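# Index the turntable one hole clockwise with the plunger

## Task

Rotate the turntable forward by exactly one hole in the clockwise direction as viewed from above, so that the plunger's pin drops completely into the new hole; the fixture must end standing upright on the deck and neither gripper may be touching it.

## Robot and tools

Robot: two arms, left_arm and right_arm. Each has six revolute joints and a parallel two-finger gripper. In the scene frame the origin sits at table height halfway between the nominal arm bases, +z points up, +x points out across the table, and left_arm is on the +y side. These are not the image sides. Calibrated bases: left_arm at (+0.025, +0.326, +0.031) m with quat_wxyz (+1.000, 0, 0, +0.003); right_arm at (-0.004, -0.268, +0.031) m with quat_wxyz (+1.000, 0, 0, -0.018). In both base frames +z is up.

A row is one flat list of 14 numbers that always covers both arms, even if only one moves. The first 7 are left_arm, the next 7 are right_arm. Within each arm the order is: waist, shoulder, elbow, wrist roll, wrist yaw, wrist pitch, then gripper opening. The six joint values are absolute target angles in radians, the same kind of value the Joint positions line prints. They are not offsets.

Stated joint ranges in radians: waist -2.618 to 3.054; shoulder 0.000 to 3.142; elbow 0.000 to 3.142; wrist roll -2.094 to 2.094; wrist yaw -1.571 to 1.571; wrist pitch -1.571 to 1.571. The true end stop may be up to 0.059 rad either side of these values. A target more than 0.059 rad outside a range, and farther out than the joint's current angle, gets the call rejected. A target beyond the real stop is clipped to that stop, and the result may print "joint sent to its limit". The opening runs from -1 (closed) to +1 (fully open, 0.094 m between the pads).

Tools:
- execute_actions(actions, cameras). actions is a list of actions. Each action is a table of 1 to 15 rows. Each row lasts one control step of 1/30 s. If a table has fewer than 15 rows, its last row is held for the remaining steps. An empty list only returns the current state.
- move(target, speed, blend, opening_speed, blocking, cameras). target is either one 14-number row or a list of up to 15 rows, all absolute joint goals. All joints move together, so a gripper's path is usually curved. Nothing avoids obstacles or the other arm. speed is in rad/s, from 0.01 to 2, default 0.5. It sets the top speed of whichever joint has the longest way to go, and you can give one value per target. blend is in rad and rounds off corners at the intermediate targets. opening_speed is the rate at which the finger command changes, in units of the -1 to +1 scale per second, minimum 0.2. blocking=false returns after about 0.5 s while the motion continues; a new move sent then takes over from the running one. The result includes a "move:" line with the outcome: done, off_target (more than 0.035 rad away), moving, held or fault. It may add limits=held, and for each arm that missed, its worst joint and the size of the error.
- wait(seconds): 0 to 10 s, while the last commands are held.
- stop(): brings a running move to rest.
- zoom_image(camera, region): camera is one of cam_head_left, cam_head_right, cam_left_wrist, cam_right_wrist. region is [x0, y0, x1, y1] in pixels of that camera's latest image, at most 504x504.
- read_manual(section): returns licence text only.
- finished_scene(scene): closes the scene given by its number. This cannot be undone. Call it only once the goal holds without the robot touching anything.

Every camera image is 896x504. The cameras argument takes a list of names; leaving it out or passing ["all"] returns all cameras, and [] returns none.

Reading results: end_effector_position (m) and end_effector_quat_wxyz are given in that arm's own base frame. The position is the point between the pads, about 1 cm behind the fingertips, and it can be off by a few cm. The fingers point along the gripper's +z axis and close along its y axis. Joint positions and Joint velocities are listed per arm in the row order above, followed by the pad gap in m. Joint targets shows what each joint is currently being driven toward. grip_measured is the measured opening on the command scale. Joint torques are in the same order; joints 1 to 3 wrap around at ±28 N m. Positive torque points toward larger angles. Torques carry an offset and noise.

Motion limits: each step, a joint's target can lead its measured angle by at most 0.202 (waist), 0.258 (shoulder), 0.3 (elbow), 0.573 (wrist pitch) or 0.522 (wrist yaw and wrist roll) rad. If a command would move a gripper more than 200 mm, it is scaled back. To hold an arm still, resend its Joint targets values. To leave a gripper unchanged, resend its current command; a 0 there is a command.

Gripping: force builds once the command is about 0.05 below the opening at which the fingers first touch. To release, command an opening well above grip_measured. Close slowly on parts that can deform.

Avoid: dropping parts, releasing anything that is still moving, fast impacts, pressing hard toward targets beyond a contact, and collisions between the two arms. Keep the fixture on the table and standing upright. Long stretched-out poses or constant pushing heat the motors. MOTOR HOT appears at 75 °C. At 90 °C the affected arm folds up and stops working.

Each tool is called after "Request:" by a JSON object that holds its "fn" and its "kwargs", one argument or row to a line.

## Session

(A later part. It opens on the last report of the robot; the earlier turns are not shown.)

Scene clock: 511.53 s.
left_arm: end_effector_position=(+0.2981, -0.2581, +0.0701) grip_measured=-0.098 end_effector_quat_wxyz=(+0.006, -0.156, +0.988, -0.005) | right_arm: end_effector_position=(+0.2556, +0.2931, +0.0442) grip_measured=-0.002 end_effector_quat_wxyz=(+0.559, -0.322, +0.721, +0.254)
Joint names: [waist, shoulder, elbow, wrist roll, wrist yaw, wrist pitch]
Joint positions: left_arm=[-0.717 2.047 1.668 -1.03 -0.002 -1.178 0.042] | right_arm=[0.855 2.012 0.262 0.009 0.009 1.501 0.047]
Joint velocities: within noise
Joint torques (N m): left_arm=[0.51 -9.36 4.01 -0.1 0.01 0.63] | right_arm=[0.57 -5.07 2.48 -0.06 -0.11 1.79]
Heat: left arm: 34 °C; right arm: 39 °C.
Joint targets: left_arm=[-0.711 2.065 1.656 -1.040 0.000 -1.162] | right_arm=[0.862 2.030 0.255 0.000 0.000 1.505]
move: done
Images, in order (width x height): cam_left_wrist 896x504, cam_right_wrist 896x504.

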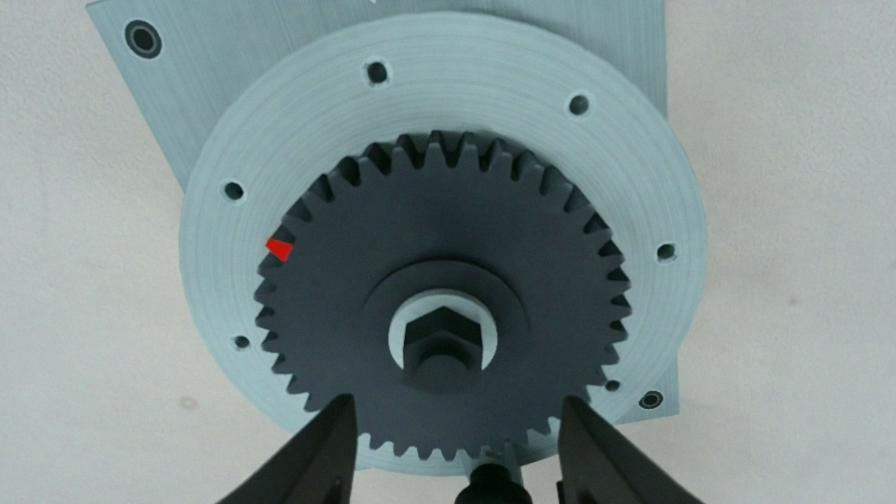

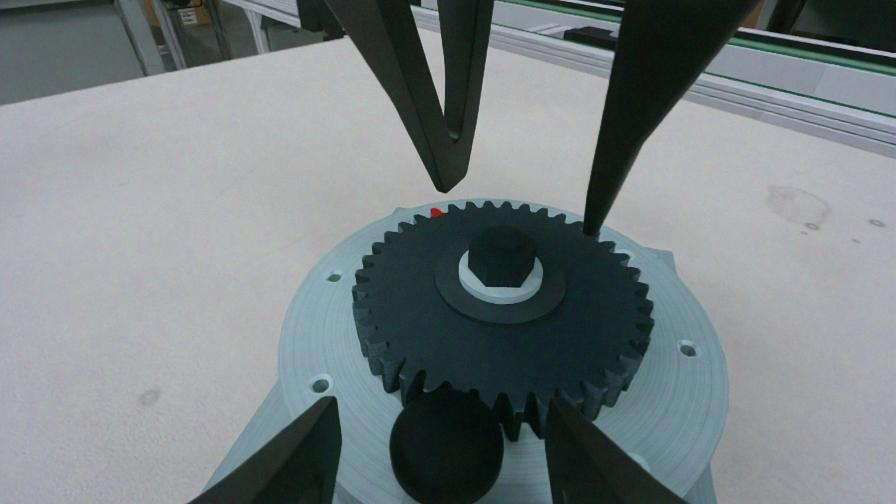

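Request:
{"fn": "move", "kwargs": {
  "target": [-0.705,2.0807,1.58,-1.04,0,-1.07,-0.1,0.862,2.03,0.255,0,0,1.505,0.0],
  "speed": 0.2,
  "cameras": ["cam_right_wrist","cam_left_wrist"]
}}

Request:
{"fn": "zoom_image", "kwargs": {
  "camera": "cam_right_wrist",
  "region": [350, 100, 700, 450]
}}

Scene clock: 529.27 s.
left_arm: end_effector_position=(+0.2992, -0.2562, +0.0460) grip_measured=-0.098 end_effector_quat_wxyz=(+0.006, -0.159, +0.987, -0.006) | right_arm: end_effector_position=(+0.2556, +0.2931, +0.0442) grip_measured=-0.002 end_effector_quat_wxyz=(+0.559, -0.322, +0.721, +0.254)
Joint names: [waist, shoulder, elbow, wrist roll, wrist yaw, wrist pitch]
Joint positions: left_arm=[-0.712 2.061 1.593 -1.031 -0.002 -1.086 0.042] | right_arm=[0.855 2.012 0.262 0.009 0.009 1.501 0.047]
Joint velocities: within noise
Joint torques (N m): left_arm=[0.57 -9.35 3.92 -0.09 0.01 0.64] | right_arm=[0.54 -5.05 2.47 -0.07 -0.12 1.81]
Heat: left arm: 33 °C; right arm: 39 °C.
Joint targets: left_arm=[-0.705 2.081 1.580 -1.040 0.000 -1.070] | right_arm=[0.862 2.030 0.255 0.000 0.000 1.505]
move: done
Images, in order (width x height): cam_left_wrist 896x504, cam_right_wrist 896x504.

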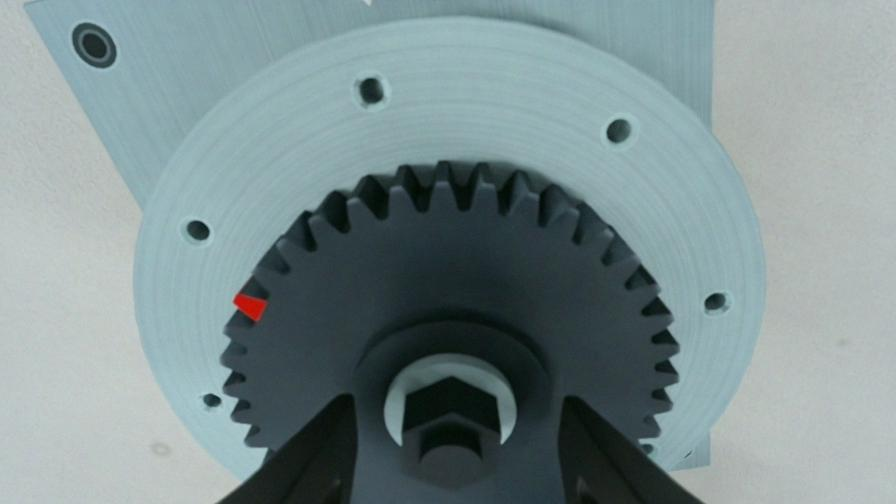

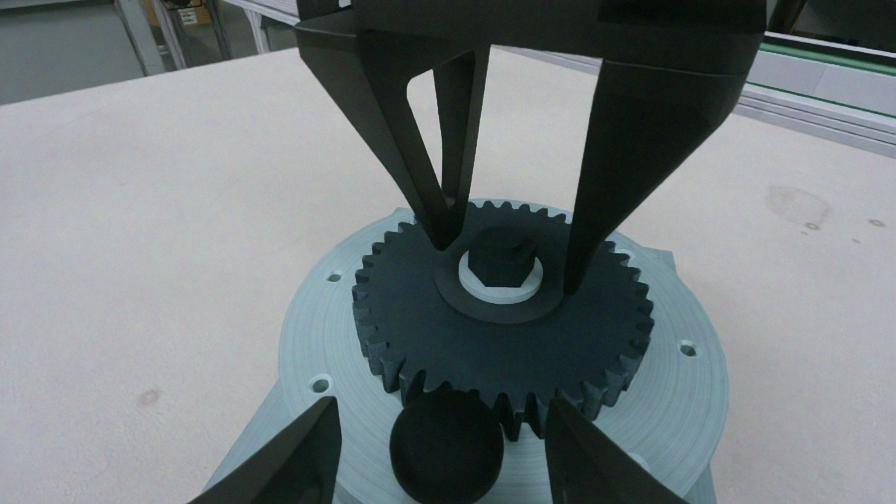

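Scaled by 1.440 from the camera's 896x504 image, which has a finer 1280x720 frame.

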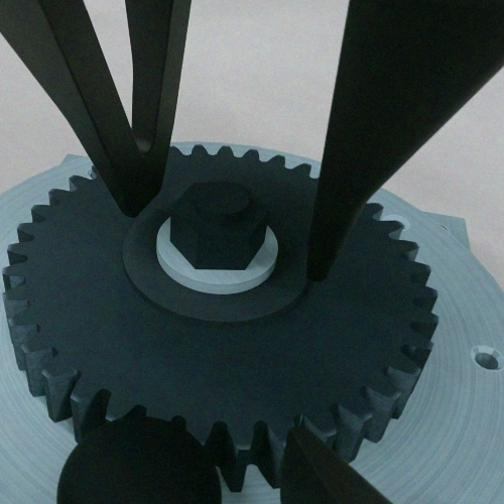

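Request:
{"fn": "move", "kwargs": {
  "target": [
    [-0.696,2.0807,1.58,-1.04,0,-1.07,-0.1,0.862,2.03,0.255,0,0,1.505,0.0],
    [-0.696,2.0807,1.58,-1.04,0,-1.07,-0.55,0.862,2.03,0.255,0,0,1.505,0.0]
  ],
  "speed": 0.2,
  "opening_speed": 0.4,
  "cameras": ["cam_right_wrist","cam_left_wrist"]
}}

Request:
{"fn": "zoom_image", "kwargs": {
  "camera": "cam_right_wrist",
  "region": [350, 100, 700, 450]
}}

Scene clock: 597.43 s.
left_arm: end_effector_position=(+0.3018, -0.2536, +0.0460) grip_measured=-0.548 end_effector_quat_wxyz=(+0.006, -0.164, +0.987, -0.006) | right_arm: end_effector_position=(+0.2556, +0.2931, +0.0442) grip_measured=-0.002 end_effector_quat_wxyz=(+0.559, -0.322, +0.721, +0.254)
Joint names: [waist, shoulder, elbow, wrist roll, wrist yaw, wrist pitch]
Joint positions: left_arm=[-0.702 2.061 1.593 -1.031 -0.002 -1.085 0.021] | right_arm=[0.855 2.012 0.262 0.009 0.009 1.501 0.047]
Joint velocities: within noise
Joint torques (N m): left_arm=[0.5 -9.32 3.9 -0.09 0.01 0.62] | right_arm=[0.53 -5.07 2.52 -0.07 -0.11 1.8]
Heat: left arm: 32 °C; right arm: 40 °C.
Joint targets: left_arm=[-0.696 2.081 1.580 -1.040 0.000 -1.070] | right_arm=[0.862 2.030 0.255 0.000 0.000 1.505]
move: done
Images, in order (width x height): cam_left_wrist 896x504, cam_right_wrist 896x504.

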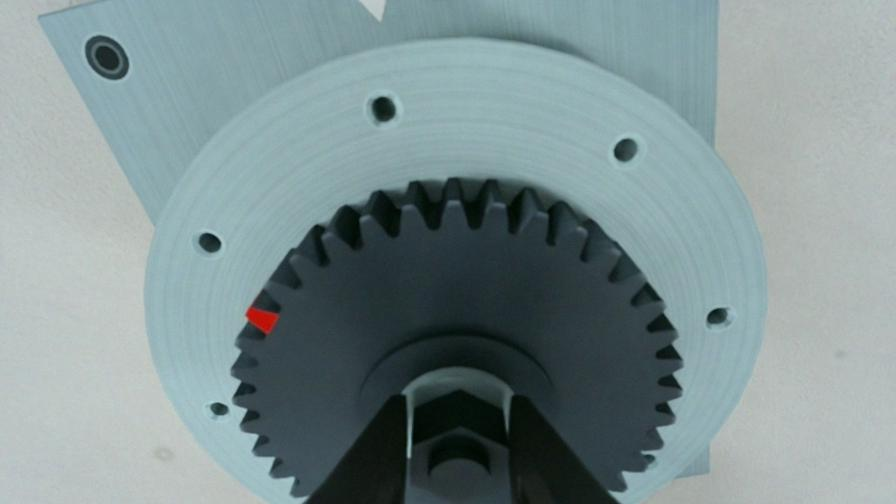

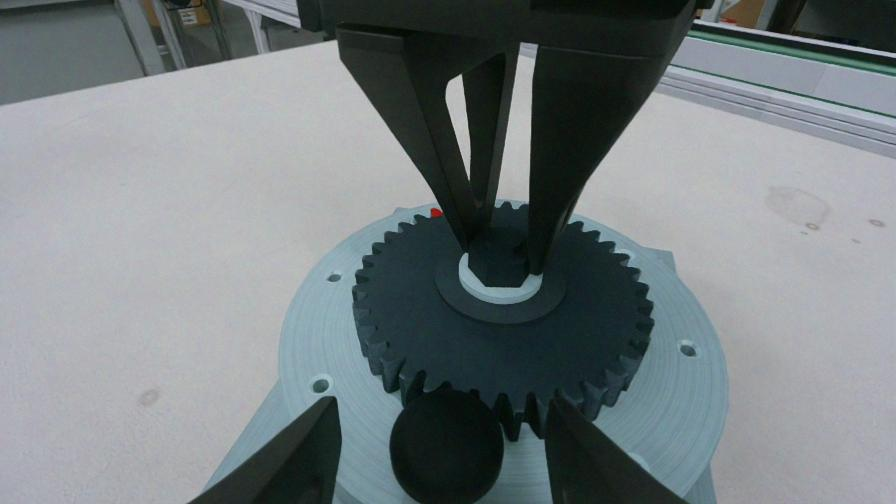

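Scaled by 1.440 from the camera's 896x504 image, which has a finer 1280x720 frame.

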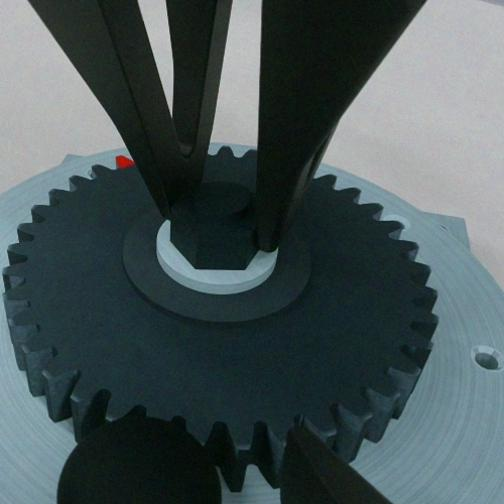

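Request:
{"fn": "move", "kwargs": {
  "target": [-0.696,2.0807,1.58,-1.04,0,-1.07,-0.9,0.862,2.03,0.255,0,0,1.505,-0.8],
  "speed": 0.2,
  "opening_speed": 0.4,
  "cameras": ["cam_right_wrist","cam_left_wrist"]
}}

Request:
{"fn": "zoom_image", "kwargs": {
  "camera": "cam_right_wrist",
  "region": [350, 100, 700, 450]
}}

Scene clock: 609.03 s.
left_arm: end_effector_position=(+0.3019, -0.2537, +0.0460) grip_measured=-0.636 end_effector_quat_wxyz=(+0.007, -0.164, +0.987, -0.006) | right_arm: end_effector_position=(+0.2556, +0.2931, +0.0443) grip_measured=-0.511 end_effector_quat_wxyz=(+0.559, -0.322, +0.721, +0.254)
Joint names: [waist, shoulder, elbow, wrist roll, wrist yaw, wrist pitch]
Joint positions: left_arm=[-0.702 2.061 1.593 -1.031 -0.002 -1.084 0.017] | right_arm=[0.855 2.012 0.262 0.009 0.009 1.501 0.023]
Joint velocities: within noise
Joint torques (N m): left_arm=[0.5 -9.35 3.95 -0.1 0.02 0.6] | right_arm=[0.58 -5.08 2.48 -0.06 -0.12 1.81]
Heat: left arm: 33 °C; right arm: 40 °C.
Joint targets: left_arm=[-0.696 2.081 1.580 -1.040 0.000 -1.070] | right_arm=[0.862 2.030 0.255 0.000 0.000 1.505]
move: done
Images, in order (width x height): cam_left_wrist 896x504, cam_right_wrist 896x504.

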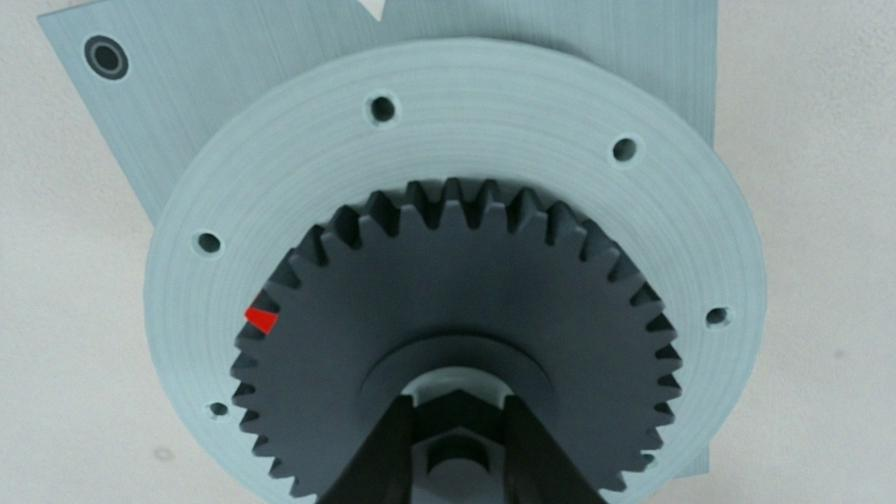

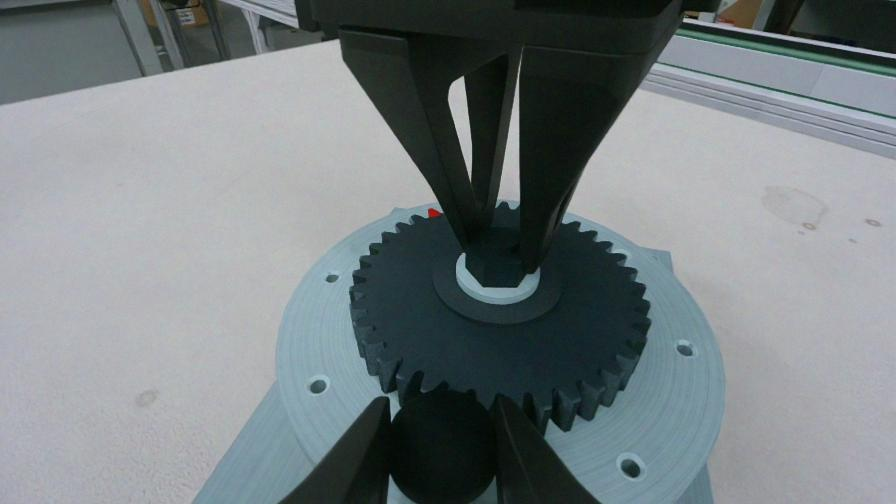

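Scaled by 1.440 from the camera's 896x504 image, which has a finer 1280x720 frame.

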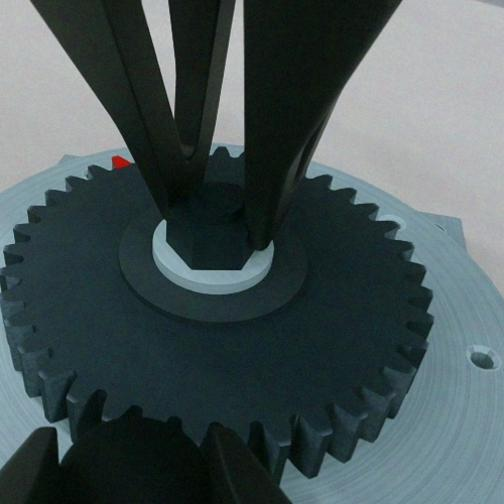

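Request:
{"fn": "move", "kwargs": {
  "target": [-0.696,2.0807,1.58,-1.04,0,-1.07,-0.9,0.862,1.9345,0.2515,0,0,1.413,-0.8],
  "speed": 0.1,
  "cameras": ["cam_right_wrist","cam_left_wrist"]
}}

Request:
{"fn": "zoom_image", "kwargs": {
  "camera": "cam_right_wrist",
  "region": [250, 150, 700, 504]
}}

Scene clock: 622.97 s.
left_arm: end_effector_position=(+0.3019, -0.2537, +0.0460) grip_measured=-0.636 end_effector_quat_wxyz=(+0.007, -0.164, +0.987, -0.006) | right_arm: end_effector_position=(+0.2554, +0.2927, +0.0442) grip_measured=-0.512 end_effector_quat_wxyz=(+0.549, -0.325, +0.728, +0.249)
Joint names: [waist, shoulder, elbow, wrist roll, wrist yaw, wrist pitch]
Joint positions: left_arm=[-0.702 2.061 1.593 -1.031 -0.002 -1.084 0.017] | right_arm=[0.855 1.963 0.265 0.009 0.01 1.422 0.023]
Joint velocities: within noise
Joint torques (N m): left_arm=[0.5 -9.31 3.92 -0.09 0.01 0.61] | right_arm=[0.55 -8.58 2.24 -0.07 -0.11 1.67]
Heat: left arm: 33 °C; right arm: 40 °C.
Joint targets: left_arm=[-0.696 2.081 1.580 -1.040 0.000 -1.070] | right_arm=[0.862 1.934 0.251 0.000 0.000 1.413]
move: done
Images, in order (width x height): cam_left_wrist 896x504, cam_right_wrist 896x504.

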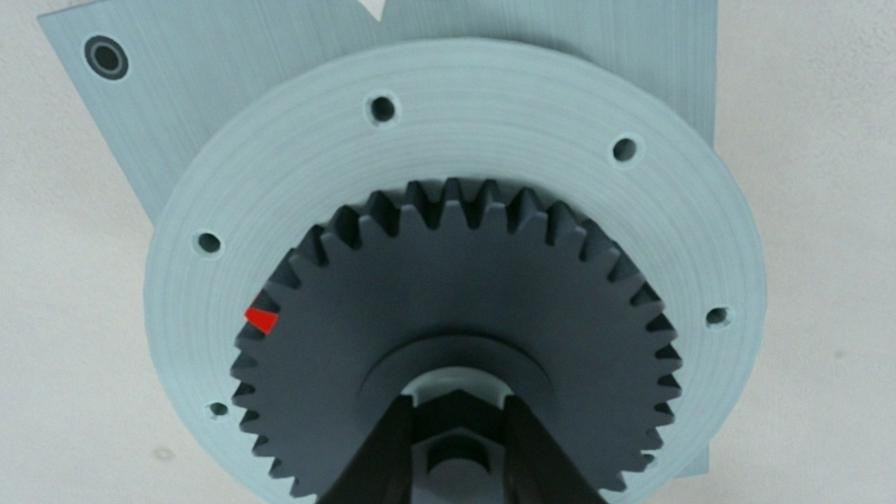

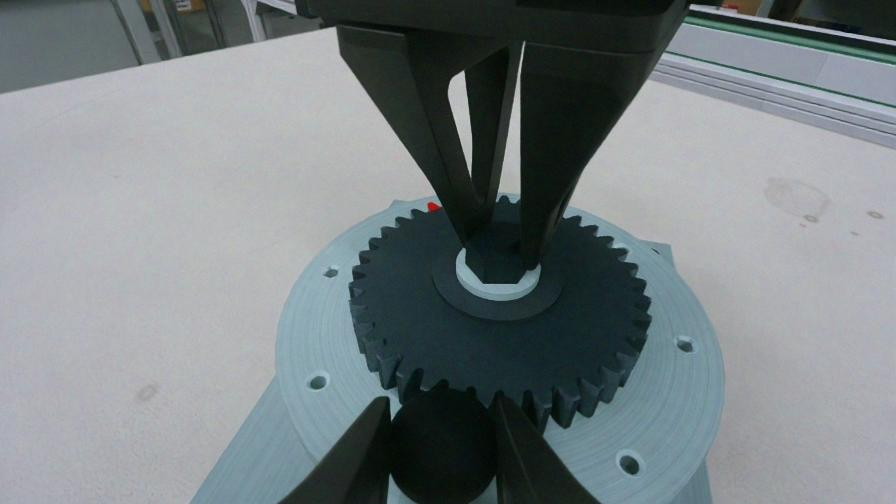

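Scaled by 1.120 from the camera's 896x504 image, which has a finer 1280x720 frame.

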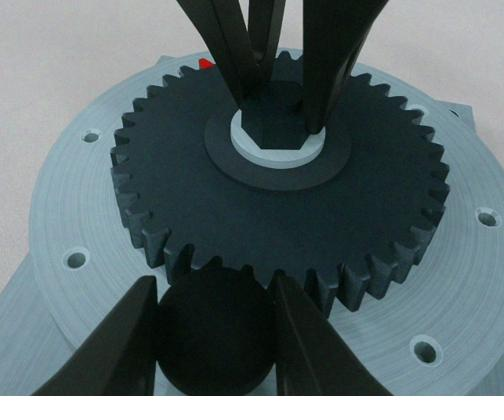

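Request:
{"fn": "move", "kwargs": {
  "target": [-0.696,2.0807,1.58,-1.04,0,-1.07,-0.9,0.862,1.8242,0.253,0,0,1.301,-0.8],
  "speed": 0.1,
  "cameras": ["cam_right_wrist","cam_left_wrist"]
}}

Request:
{"fn": "zoom_image", "kwargs": {
  "camera": "cam_right_wrist",
  "region": [250, 150, 700, 504]
}}

Scene clock: 635.00 s.
left_arm: end_effector_position=(+0.3000, -0.2558, +0.0460) grip_measured=-0.636 end_effector_quat_wxyz=(+0.000, -0.163, +0.986, -0.012) | right_arm: end_effector_position=(+0.2535, +0.2904, +0.0447) grip_measured=-0.513 end_effector_quat_wxyz=(+0.531, -0.331, +0.742, +0.240)
Joint names: [waist, shoulder, elbow, wrist roll, wrist yaw, wrist pitch]
Joint positions: left_arm=[-0.702 2.061 1.593 -1.031 0.014 -1.084 0.017] | right_arm=[0.855 1.866 0.268 0.009 0.01 1.271 0.023]
Joint velocities: within noise
Joint torques (N m): left_arm=[0.51 -9.31 3.92 -0.09 -0.12 0.6] | right_arm=[0.57 -9.39 2.73 -0.06 -0.12 2.02]
Heat: left arm: 33 °C; right arm: 39 °C.
Joint targets: left_arm=[-0.696 2.081 1.580 -1.040 0.000 -1.070] | right_arm=[0.862 1.824 0.253 0.000 0.000 1.301]
move: off_target (right_arm); right_arm: the shoulder is farthest, 0.042 rad from its target
Images, in order (width x height): cam_left_wrist 896x504, cam_right_wrist 896x504.

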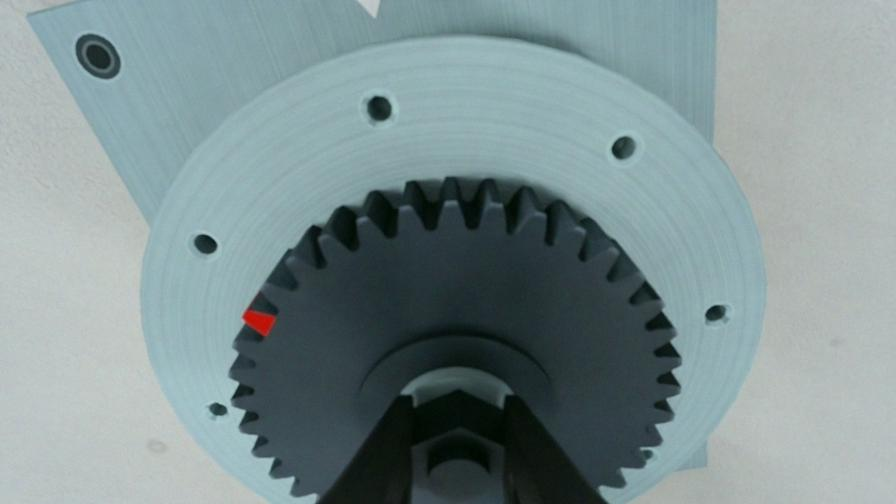

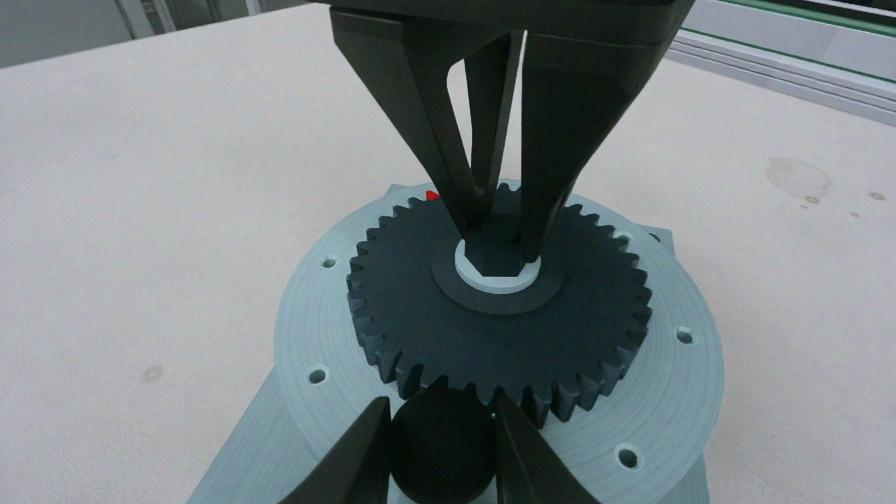

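Scaled by 1.120 from the camera's 896x504 image, which has a finer 1280x720 frame.

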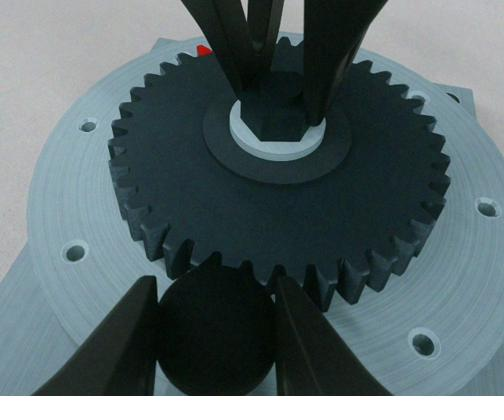

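Request:
{"fn": "move", "kwargs": {
  "target": [-0.696,2.0807,1.58,-1.04,0,-1.07,-0.9,0.862,1.721,0.268,0,0,1.203,-1],
  "speed": 0.1,
  "cameras": ["cam_right_wrist","cam_left_wrist"]
}}

Request:
{"fn": "zoom_image", "kwargs": {
  "camera": "cam_right_wrist",
  "region": [250, 150, 700, 504]
}}

Scene clock: 655.03 s.
left_arm: end_effector_position=(+0.2967, -0.2592, +0.0462) grip_measured=-0.636 end_effector_quat_wxyz=(-0.010, -0.165, +0.986, -0.020) | right_arm: end_effector_position=(+0.2502, +0.2865, +0.0454) grip_measured=-0.514 end_effector_quat_wxyz=(+0.513, -0.337, +0.755, +0.232)
Joint names: [waist, shoulder, elbow, wrist roll, wrist yaw, wrist pitch]
Joint positions: left_arm=[-0.702 2.061 1.593 -1.033 0.041 -1.086 0.017] | right_arm=[0.855 1.776 0.268 0.009 0.01 1.133 0.023]
Joint velocities: within noise
Joint torques (N m): left_arm=[0.5 -9.31 3.93 -0.06 -0.37 0.62] | right_arm=[0.57 -10.04 4.66 -0.08 -0.12 2.37]
Heat: left arm: 33 °C; right arm: 41 °C.
Joint targets: left_arm=[-0.696 2.081 1.580 -1.040 0.000 -1.070] | right_arm=[0.862 1.721 0.268 0.000 0.000 1.203]
move: off_target (left_arm, right_arm); left_arm: the wrist yaw is farthest, 0.041 rad from its target; right_arm: the wrist pitch is farthest, 0.070 rad from its target
Images, in order (width x height): cam_left_wrist 896x504, cam_right_wrist 896x504.

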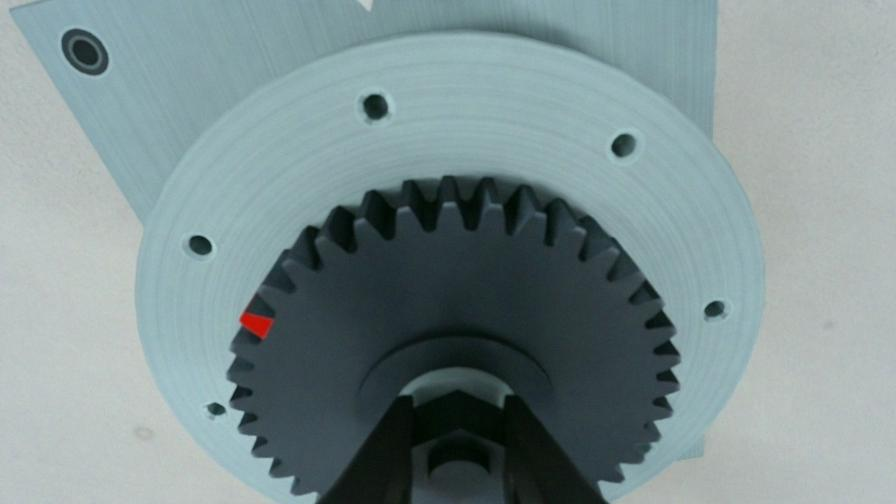

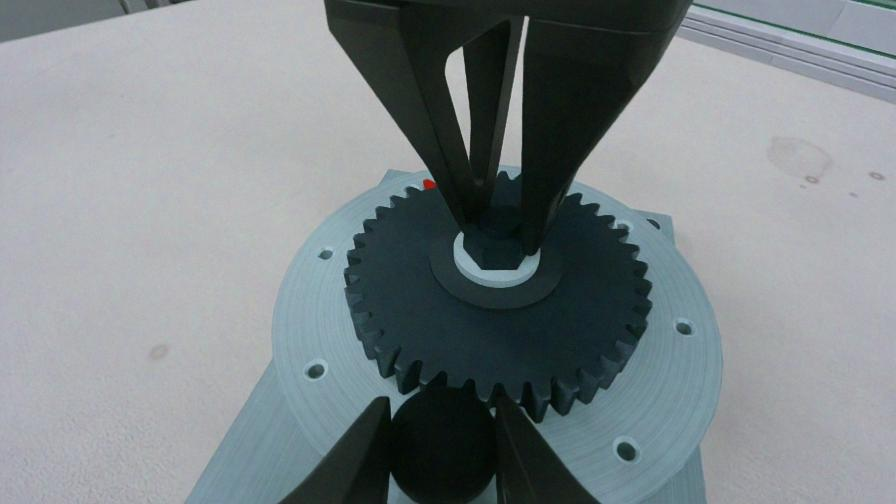

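Scaled by 1.120 from the camera's 896x504 image, which has a finer 1280x720 frame.

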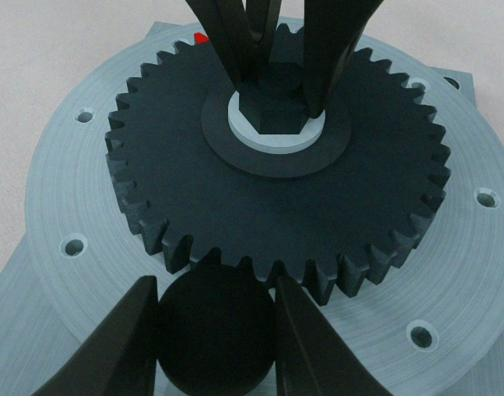

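Request:
{"fn": "move", "kwargs": {
  "target": [-0.696,2.0807,1.58,-1.04,0,-1.07,-0.9,0.862,1.74,0.304,0,0,1.37,-1],
  "speed": 0.1,
  "cameras": ["cam_right_wrist","cam_left_wrist"]
}}

Request:
{"fn": "zoom_image", "kwargs": {
  "camera": "cam_right_wrist",
  "region": [250, 150, 700, 504]
}}

Scene clock: 673.87 s.
left_arm: end_effector_position=(+0.2966, -0.2593, +0.0462) grip_measured=-0.636 end_effector_quat_wxyz=(-0.010, -0.165, +0.986, -0.020) | right_arm: end_effector_position=(+0.2510, +0.2875, +0.0484) grip_measured=-0.514 end_effector_quat_wxyz=(+0.518, -0.335, +0.751, +0.234)
Joint names: [waist, shoulder, elbow, wrist roll, wrist yaw, wrist pitch]
Joint positions: left_arm=[-0.702 2.061 1.593 -1.034 0.041 -1.086 0.017] | right_arm=[0.855 1.776 0.269 0.009 0.01 1.145 0.023]
Joint velocities: within noise
Joint torques (N m): left_arm=[0.46 -9.32 3.93 -0.07 -0.37 0.61] | right_arm=[0.59 -8.47 8.14 -0.06 -0.11 3.77]
Heat: left arm: 33 °C; right arm: 44 °C.
Joint targets: left_arm=[-0.696 2.081 1.580 -1.040 0.000 -1.070] | right_arm=[0.862 1.740 0.304 0.000 0.000 1.370]
move: off_target (left_arm, right_arm); left_arm: the wrist yaw is farthest, 0.041 rad from its target; right_arm: the wrist pitch is farthest, 0.225 rad from its target
Images, in order (width x height): cam_left_wrist 896x504, cam_right_wrist 896x504.

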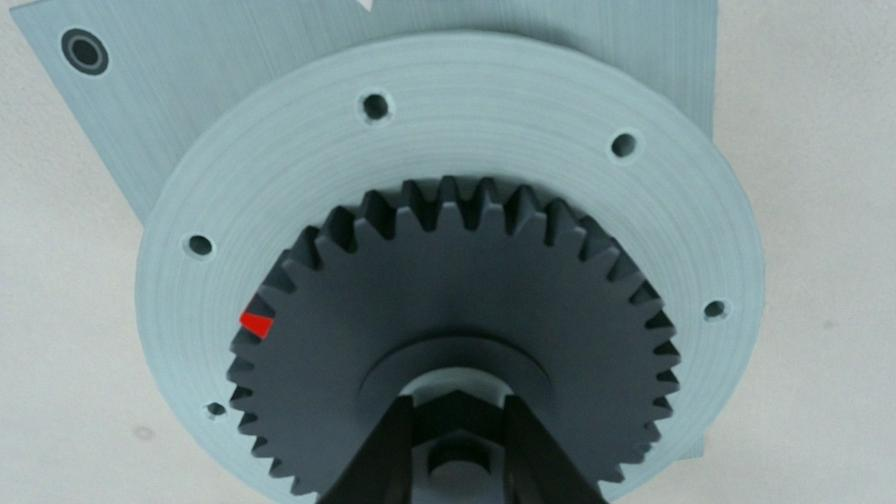

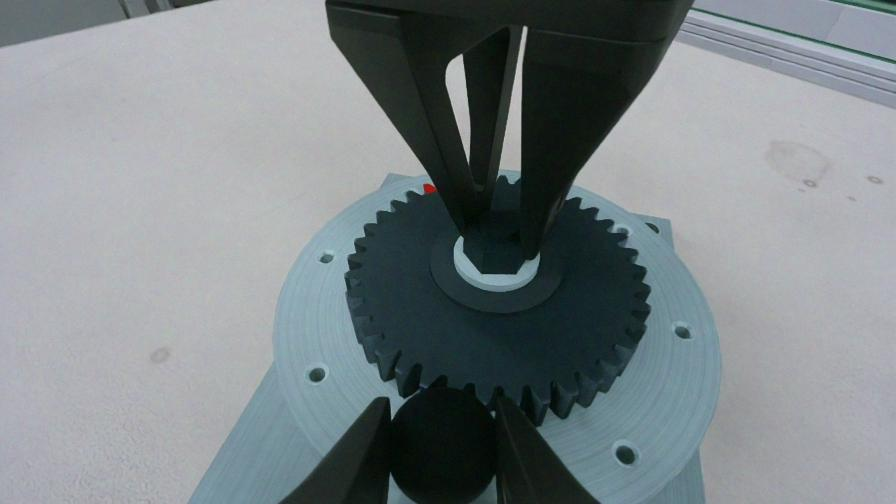

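Scaled by 1.120 from the camera's 896x504 image, which has a finer 1280x720 frame.

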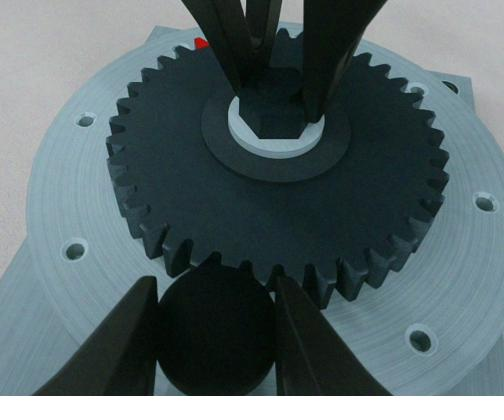

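Request:
{"fn": "move", "kwargs": {
  "target": [-0.696,2.0807,1.58,-1.04,0,-1.07,-0.9,0.862,1.74,0.304,0,0,1.52,-1],
  "speed": 0.1,
  "cameras": ["cam_right_wrist","cam_left_wrist"]
}}

Request:
{"fn": "zoom_image", "kwargs": {
  "camera": "cam_right_wrist",
  "region": [250, 150, 700, 504]
}}

Scene clock: 687.80 s.
left_arm: end_effector_position=(+0.2966, -0.2593, +0.0462) grip_measured=-0.636 end_effector_quat_wxyz=(-0.010, -0.165, +0.986, -0.020) | right_arm: end_effector_position=(+0.2514, +0.2880, +0.0529) grip_measured=-0.514 end_effector_quat_wxyz=(+0.525, -0.333, +0.746, +0.238)
Joint names: [waist, shoulder, elbow, wrist roll, wrist yaw, wrist pitch]
Joint positions: left_arm=[-0.702 2.061 1.593 -1.034 0.041 -1.086 0.017] | right_arm=[0.855 1.776 0.264 0.009 0.01 1.17 0.023]
Joint velocities: within noise
Joint torques (N m): left_arm=[0.5 -9.32 3.92 -0.06 -0.37 0.62] | right_arm=[0.57 -8.46 8.58 -0.07 -0.12 4.9]
Heat: left arm: 33 °C; right arm: 53 °C.
Joint targets: left_arm=[-0.696 2.081 1.580 -1.040 0.000 -1.070] | right_arm=[0.862 1.740 0.304 0.000 0.000 1.520]
move: off_target (left_arm, right_arm); left_arm: the wrist yaw is farthest, 0.041 rad from its target; right_arm: the wrist pitch is farthest, 0.350 rad from its target
Images, in order (width x height): cam_left_wrist 896x504, cam_right_wrist 896x504.

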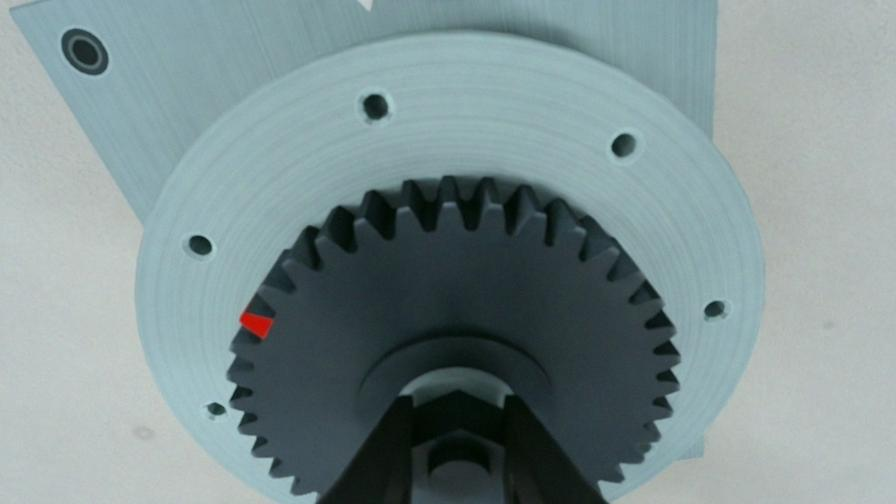

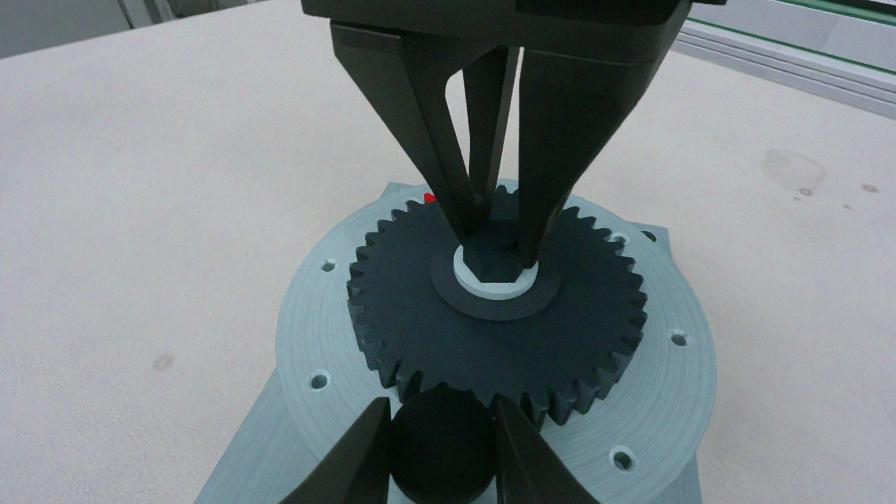

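Scaled by 1.120 from the camera's 896x504 image, which has a finer 1280x720 frame.

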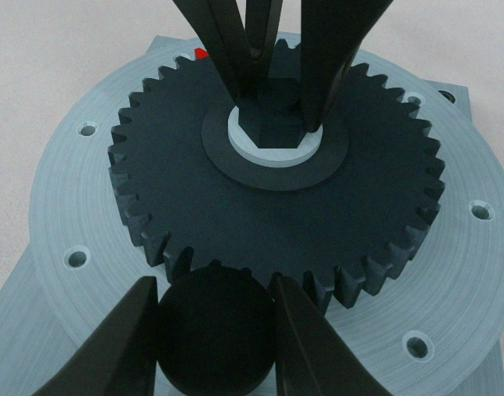

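Request:
{"fn": "move", "kwargs": {
  "target": [-0.696,2.0807,1.58,-0.74,0.045,-1.07,-1,0.862,1.74,0.304,0,0,1.52,-1],
  "speed": 0.25,
  "cameras": ["cam_left_wrist","cam_right_wrist"]
}}

Scene clock: 698.40 s.
left_arm: end_effector_position=(+0.2962, -0.2607, +0.0459) grip_measured=-0.636 end_effector_quat_wxyz=(-0.009, -0.027, +0.999, -0.024) | right_arm: end_effector_position=(+0.2515, +0.2880, +0.0529) grip_measured=-0.514 end_effector_quat_wxyz=(+0.526, -0.333, +0.746, +0.238)
Joint names: [waist, shoulder, elbow, wrist roll, wrist yaw, wrist pitch]
Joint positions: left_arm=[-0.702 2.062 1.593 -0.758 0.049 -1.083 0.017] | right_arm=[0.855 1.778 0.263 0.009 0.01 1.175 0.023]
Joint velocities: within noise
Joint torques (N m): left_arm=[0.49 -9.39 3.95 0.2 -0.02 0.6] | right_arm=[0.59 -8.66 8.61 -0.07 -0.11 4.86]
Heat: left arm: 33 °C; right arm: 61 °C.
Joint targets: left_arm=[-0.696 2.081 1.580 -0.740 0.045 -1.070] | right_arm=[0.862 1.740 0.304 0.000 0.000 1.520]
move: off_target (right_arm); right_arm: the wrist pitch is farthest, 0.345 rad from its target
Images, in order (width x height): cam_left_wrist 896x504, cam_right_wrist 896x504.

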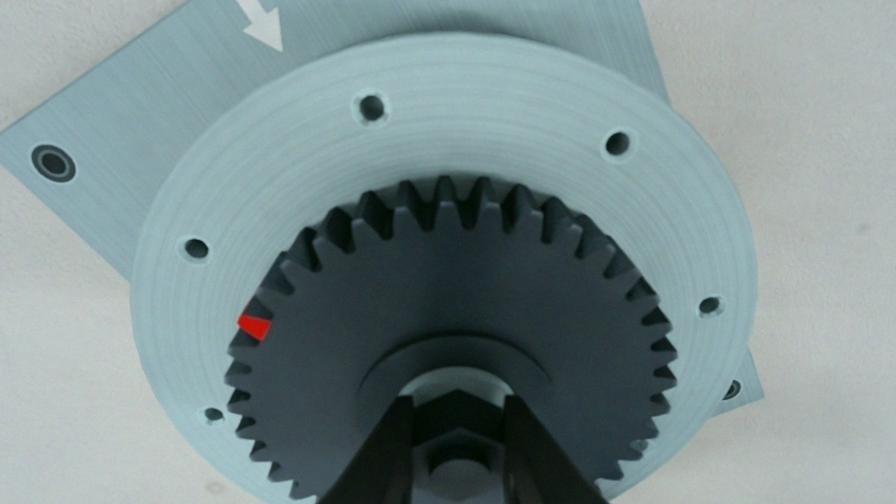

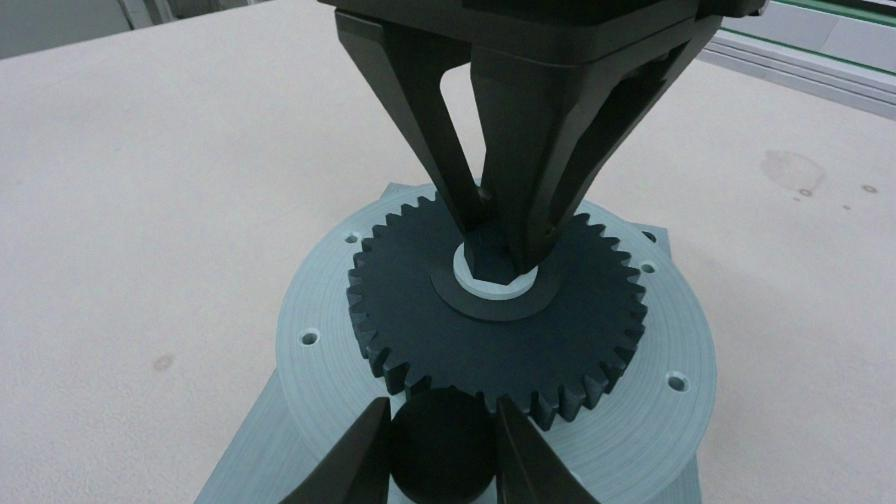

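Request:
{"fn": "move", "kwargs": {
  "target": [-0.696,2.0807,1.58,-0.33,0.045,-1.07,-1,0.862,1.74,0.304,0,0,1.3,-1],
  "speed": 0.25,
  "cameras": ["cam_left_wrist","cam_right_wrist"]
}}

Scene clock: 706.77 s.
left_arm: end_effector_position=(+0.2959, -0.2625, +0.0460) grip_measured=-0.636 end_effector_quat_wxyz=(-0.005, +0.174, +0.984, -0.031) | right_arm: end_effector_position=(+0.2509, +0.2874, +0.0504) grip_measured=-0.514 end_effector_quat_wxyz=(+0.522, -0.334, +0.748, +0.236)
Joint names: [waist, shoulder, elbow, wrist roll, wrist yaw, wrist pitch]
Joint positions: left_arm=[-0.702 2.062 1.593 -0.352 0.058 -1.079 0.017] | right_arm=[0.855 1.778 0.263 0.009 0.01 1.165 0.023]
Joint velocities: within noise
Joint torques (N m): left_arm=[0.47 -9.39 3.92 0.28 -0.1 0.56] | right_arm=[0.59 -8.66 8.66 -0.07 -0.14 2.97]
Heat: left arm: 34 °C; right arm: 64 °C.
Joint targets: left_arm=[-0.696 2.081 1.580 -0.330 0.045 -1.070] | right_arm=[0.862 1.740 0.304 0.000 0.000 1.300]
move: off_target (right_arm); right_arm: the wrist pitch is farthest, 0.135 rad from its target
Images, in order (width x height): cam_left_wrist 896x504, cam_right_wrist 896x504.

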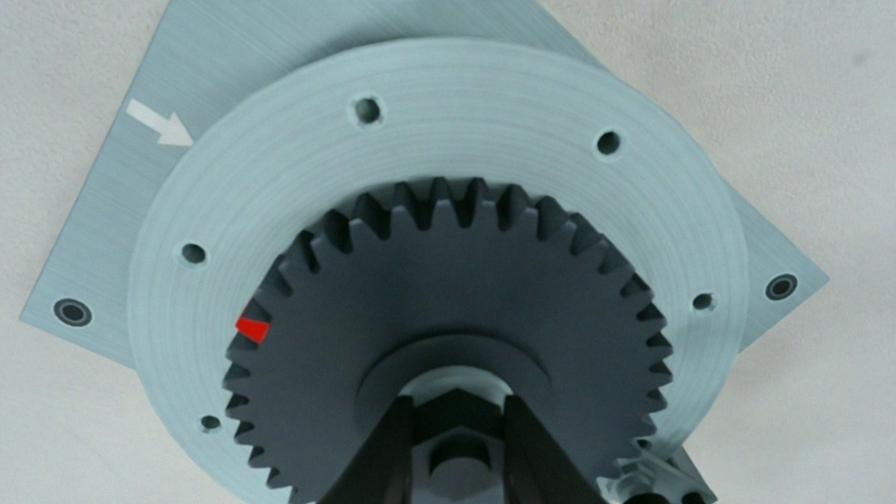

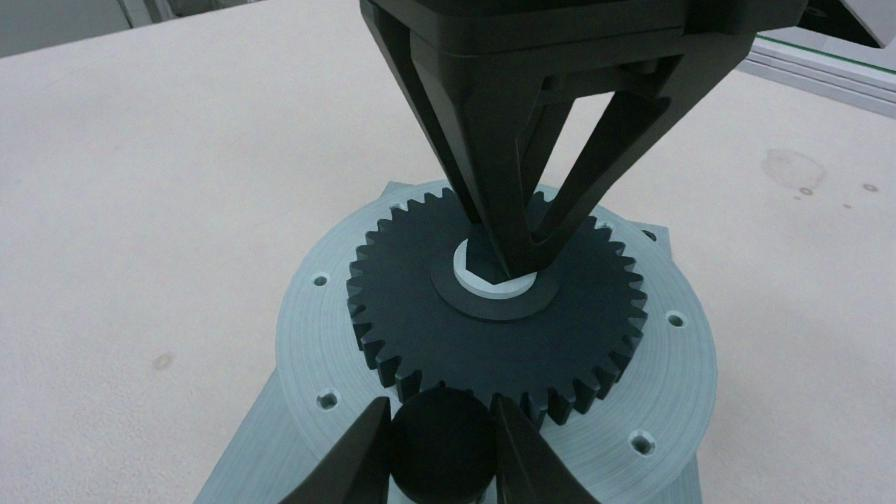

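Request:
{"fn": "move", "kwargs": {
  "target": [
    [-0.696,2.0807,1.58,-0.33,0.045,-1.07,-1,0.862,1.74,0.304,0,0,1.14,-1],
    [-0.696,2.0807,1.58,-0.24,0.045,-1.07,-1,0.862,1.74,0.304,0,0,1.12,-1]
  ],
  "speed": 0.15,
  "cameras": ["cam_left_wrist","cam_right_wrist"]
}}

Scene clock: 715.43 s.
left_arm: end_effector_position=(+0.2957, -0.2627, +0.0461) grip_measured=-0.637 end_effector_quat_wxyz=(-0.004, +0.207, +0.978, -0.031) | right_arm: end_effector_position=(+0.2507, +0.2872, +0.0486) grip_measured=-0.514 end_effector_quat_wxyz=(+0.515, -0.336, +0.753, +0.233)
Joint names: [waist, shoulder, elbow, wrist roll, wrist yaw, wrist pitch]
Joint positions: left_arm=[-0.702 2.062 1.593 -0.286 0.059 -1.079 0.017] | right_arm=[0.855 1.762 0.271 0.009 0.01 1.122 0.023]
Joint velocities: within noise
Joint torques (N m): left_arm=[0.5 -9.39 3.93 0.57 -0.1 0.54] | right_arm=[0.58 -7.3 8.09 -0.07 -0.11 1.71]
Heat: left arm: 34 °C; right arm: 60 °C.
Joint targets: left_arm=[-0.696 2.081 1.580 -0.240 0.045 -1.070] | right_arm=[0.862 1.740 0.304 0.000 0.000 1.120]
move: off_target (left_arm); left_arm: the wrist roll is farthest, 0.046 rad from its target
Images, in order (width x height): cam_left_wrist 896x504, cam_right_wrist 896x504.

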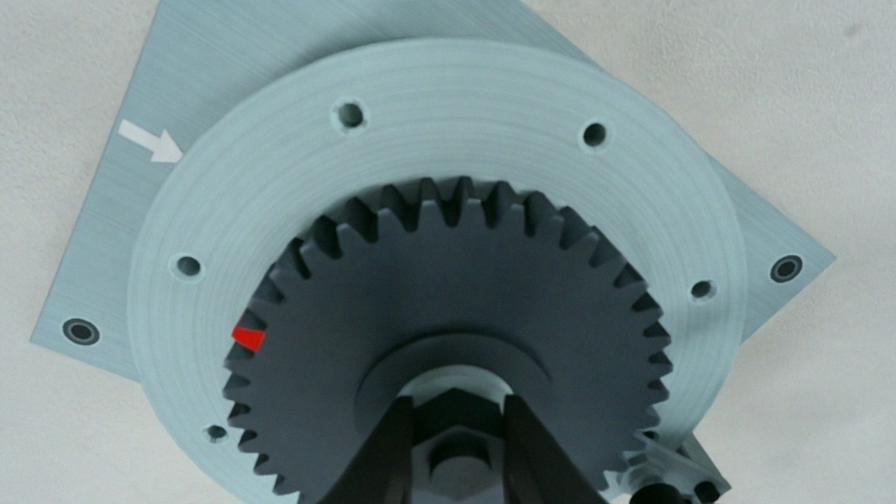

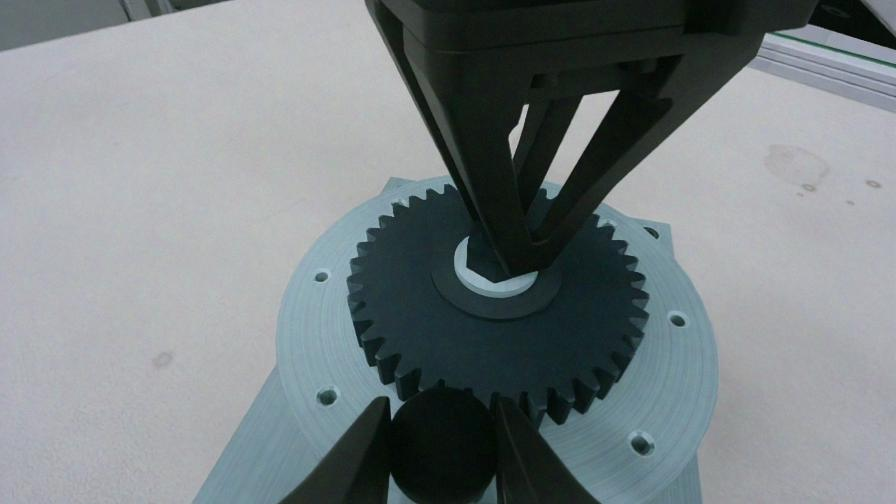

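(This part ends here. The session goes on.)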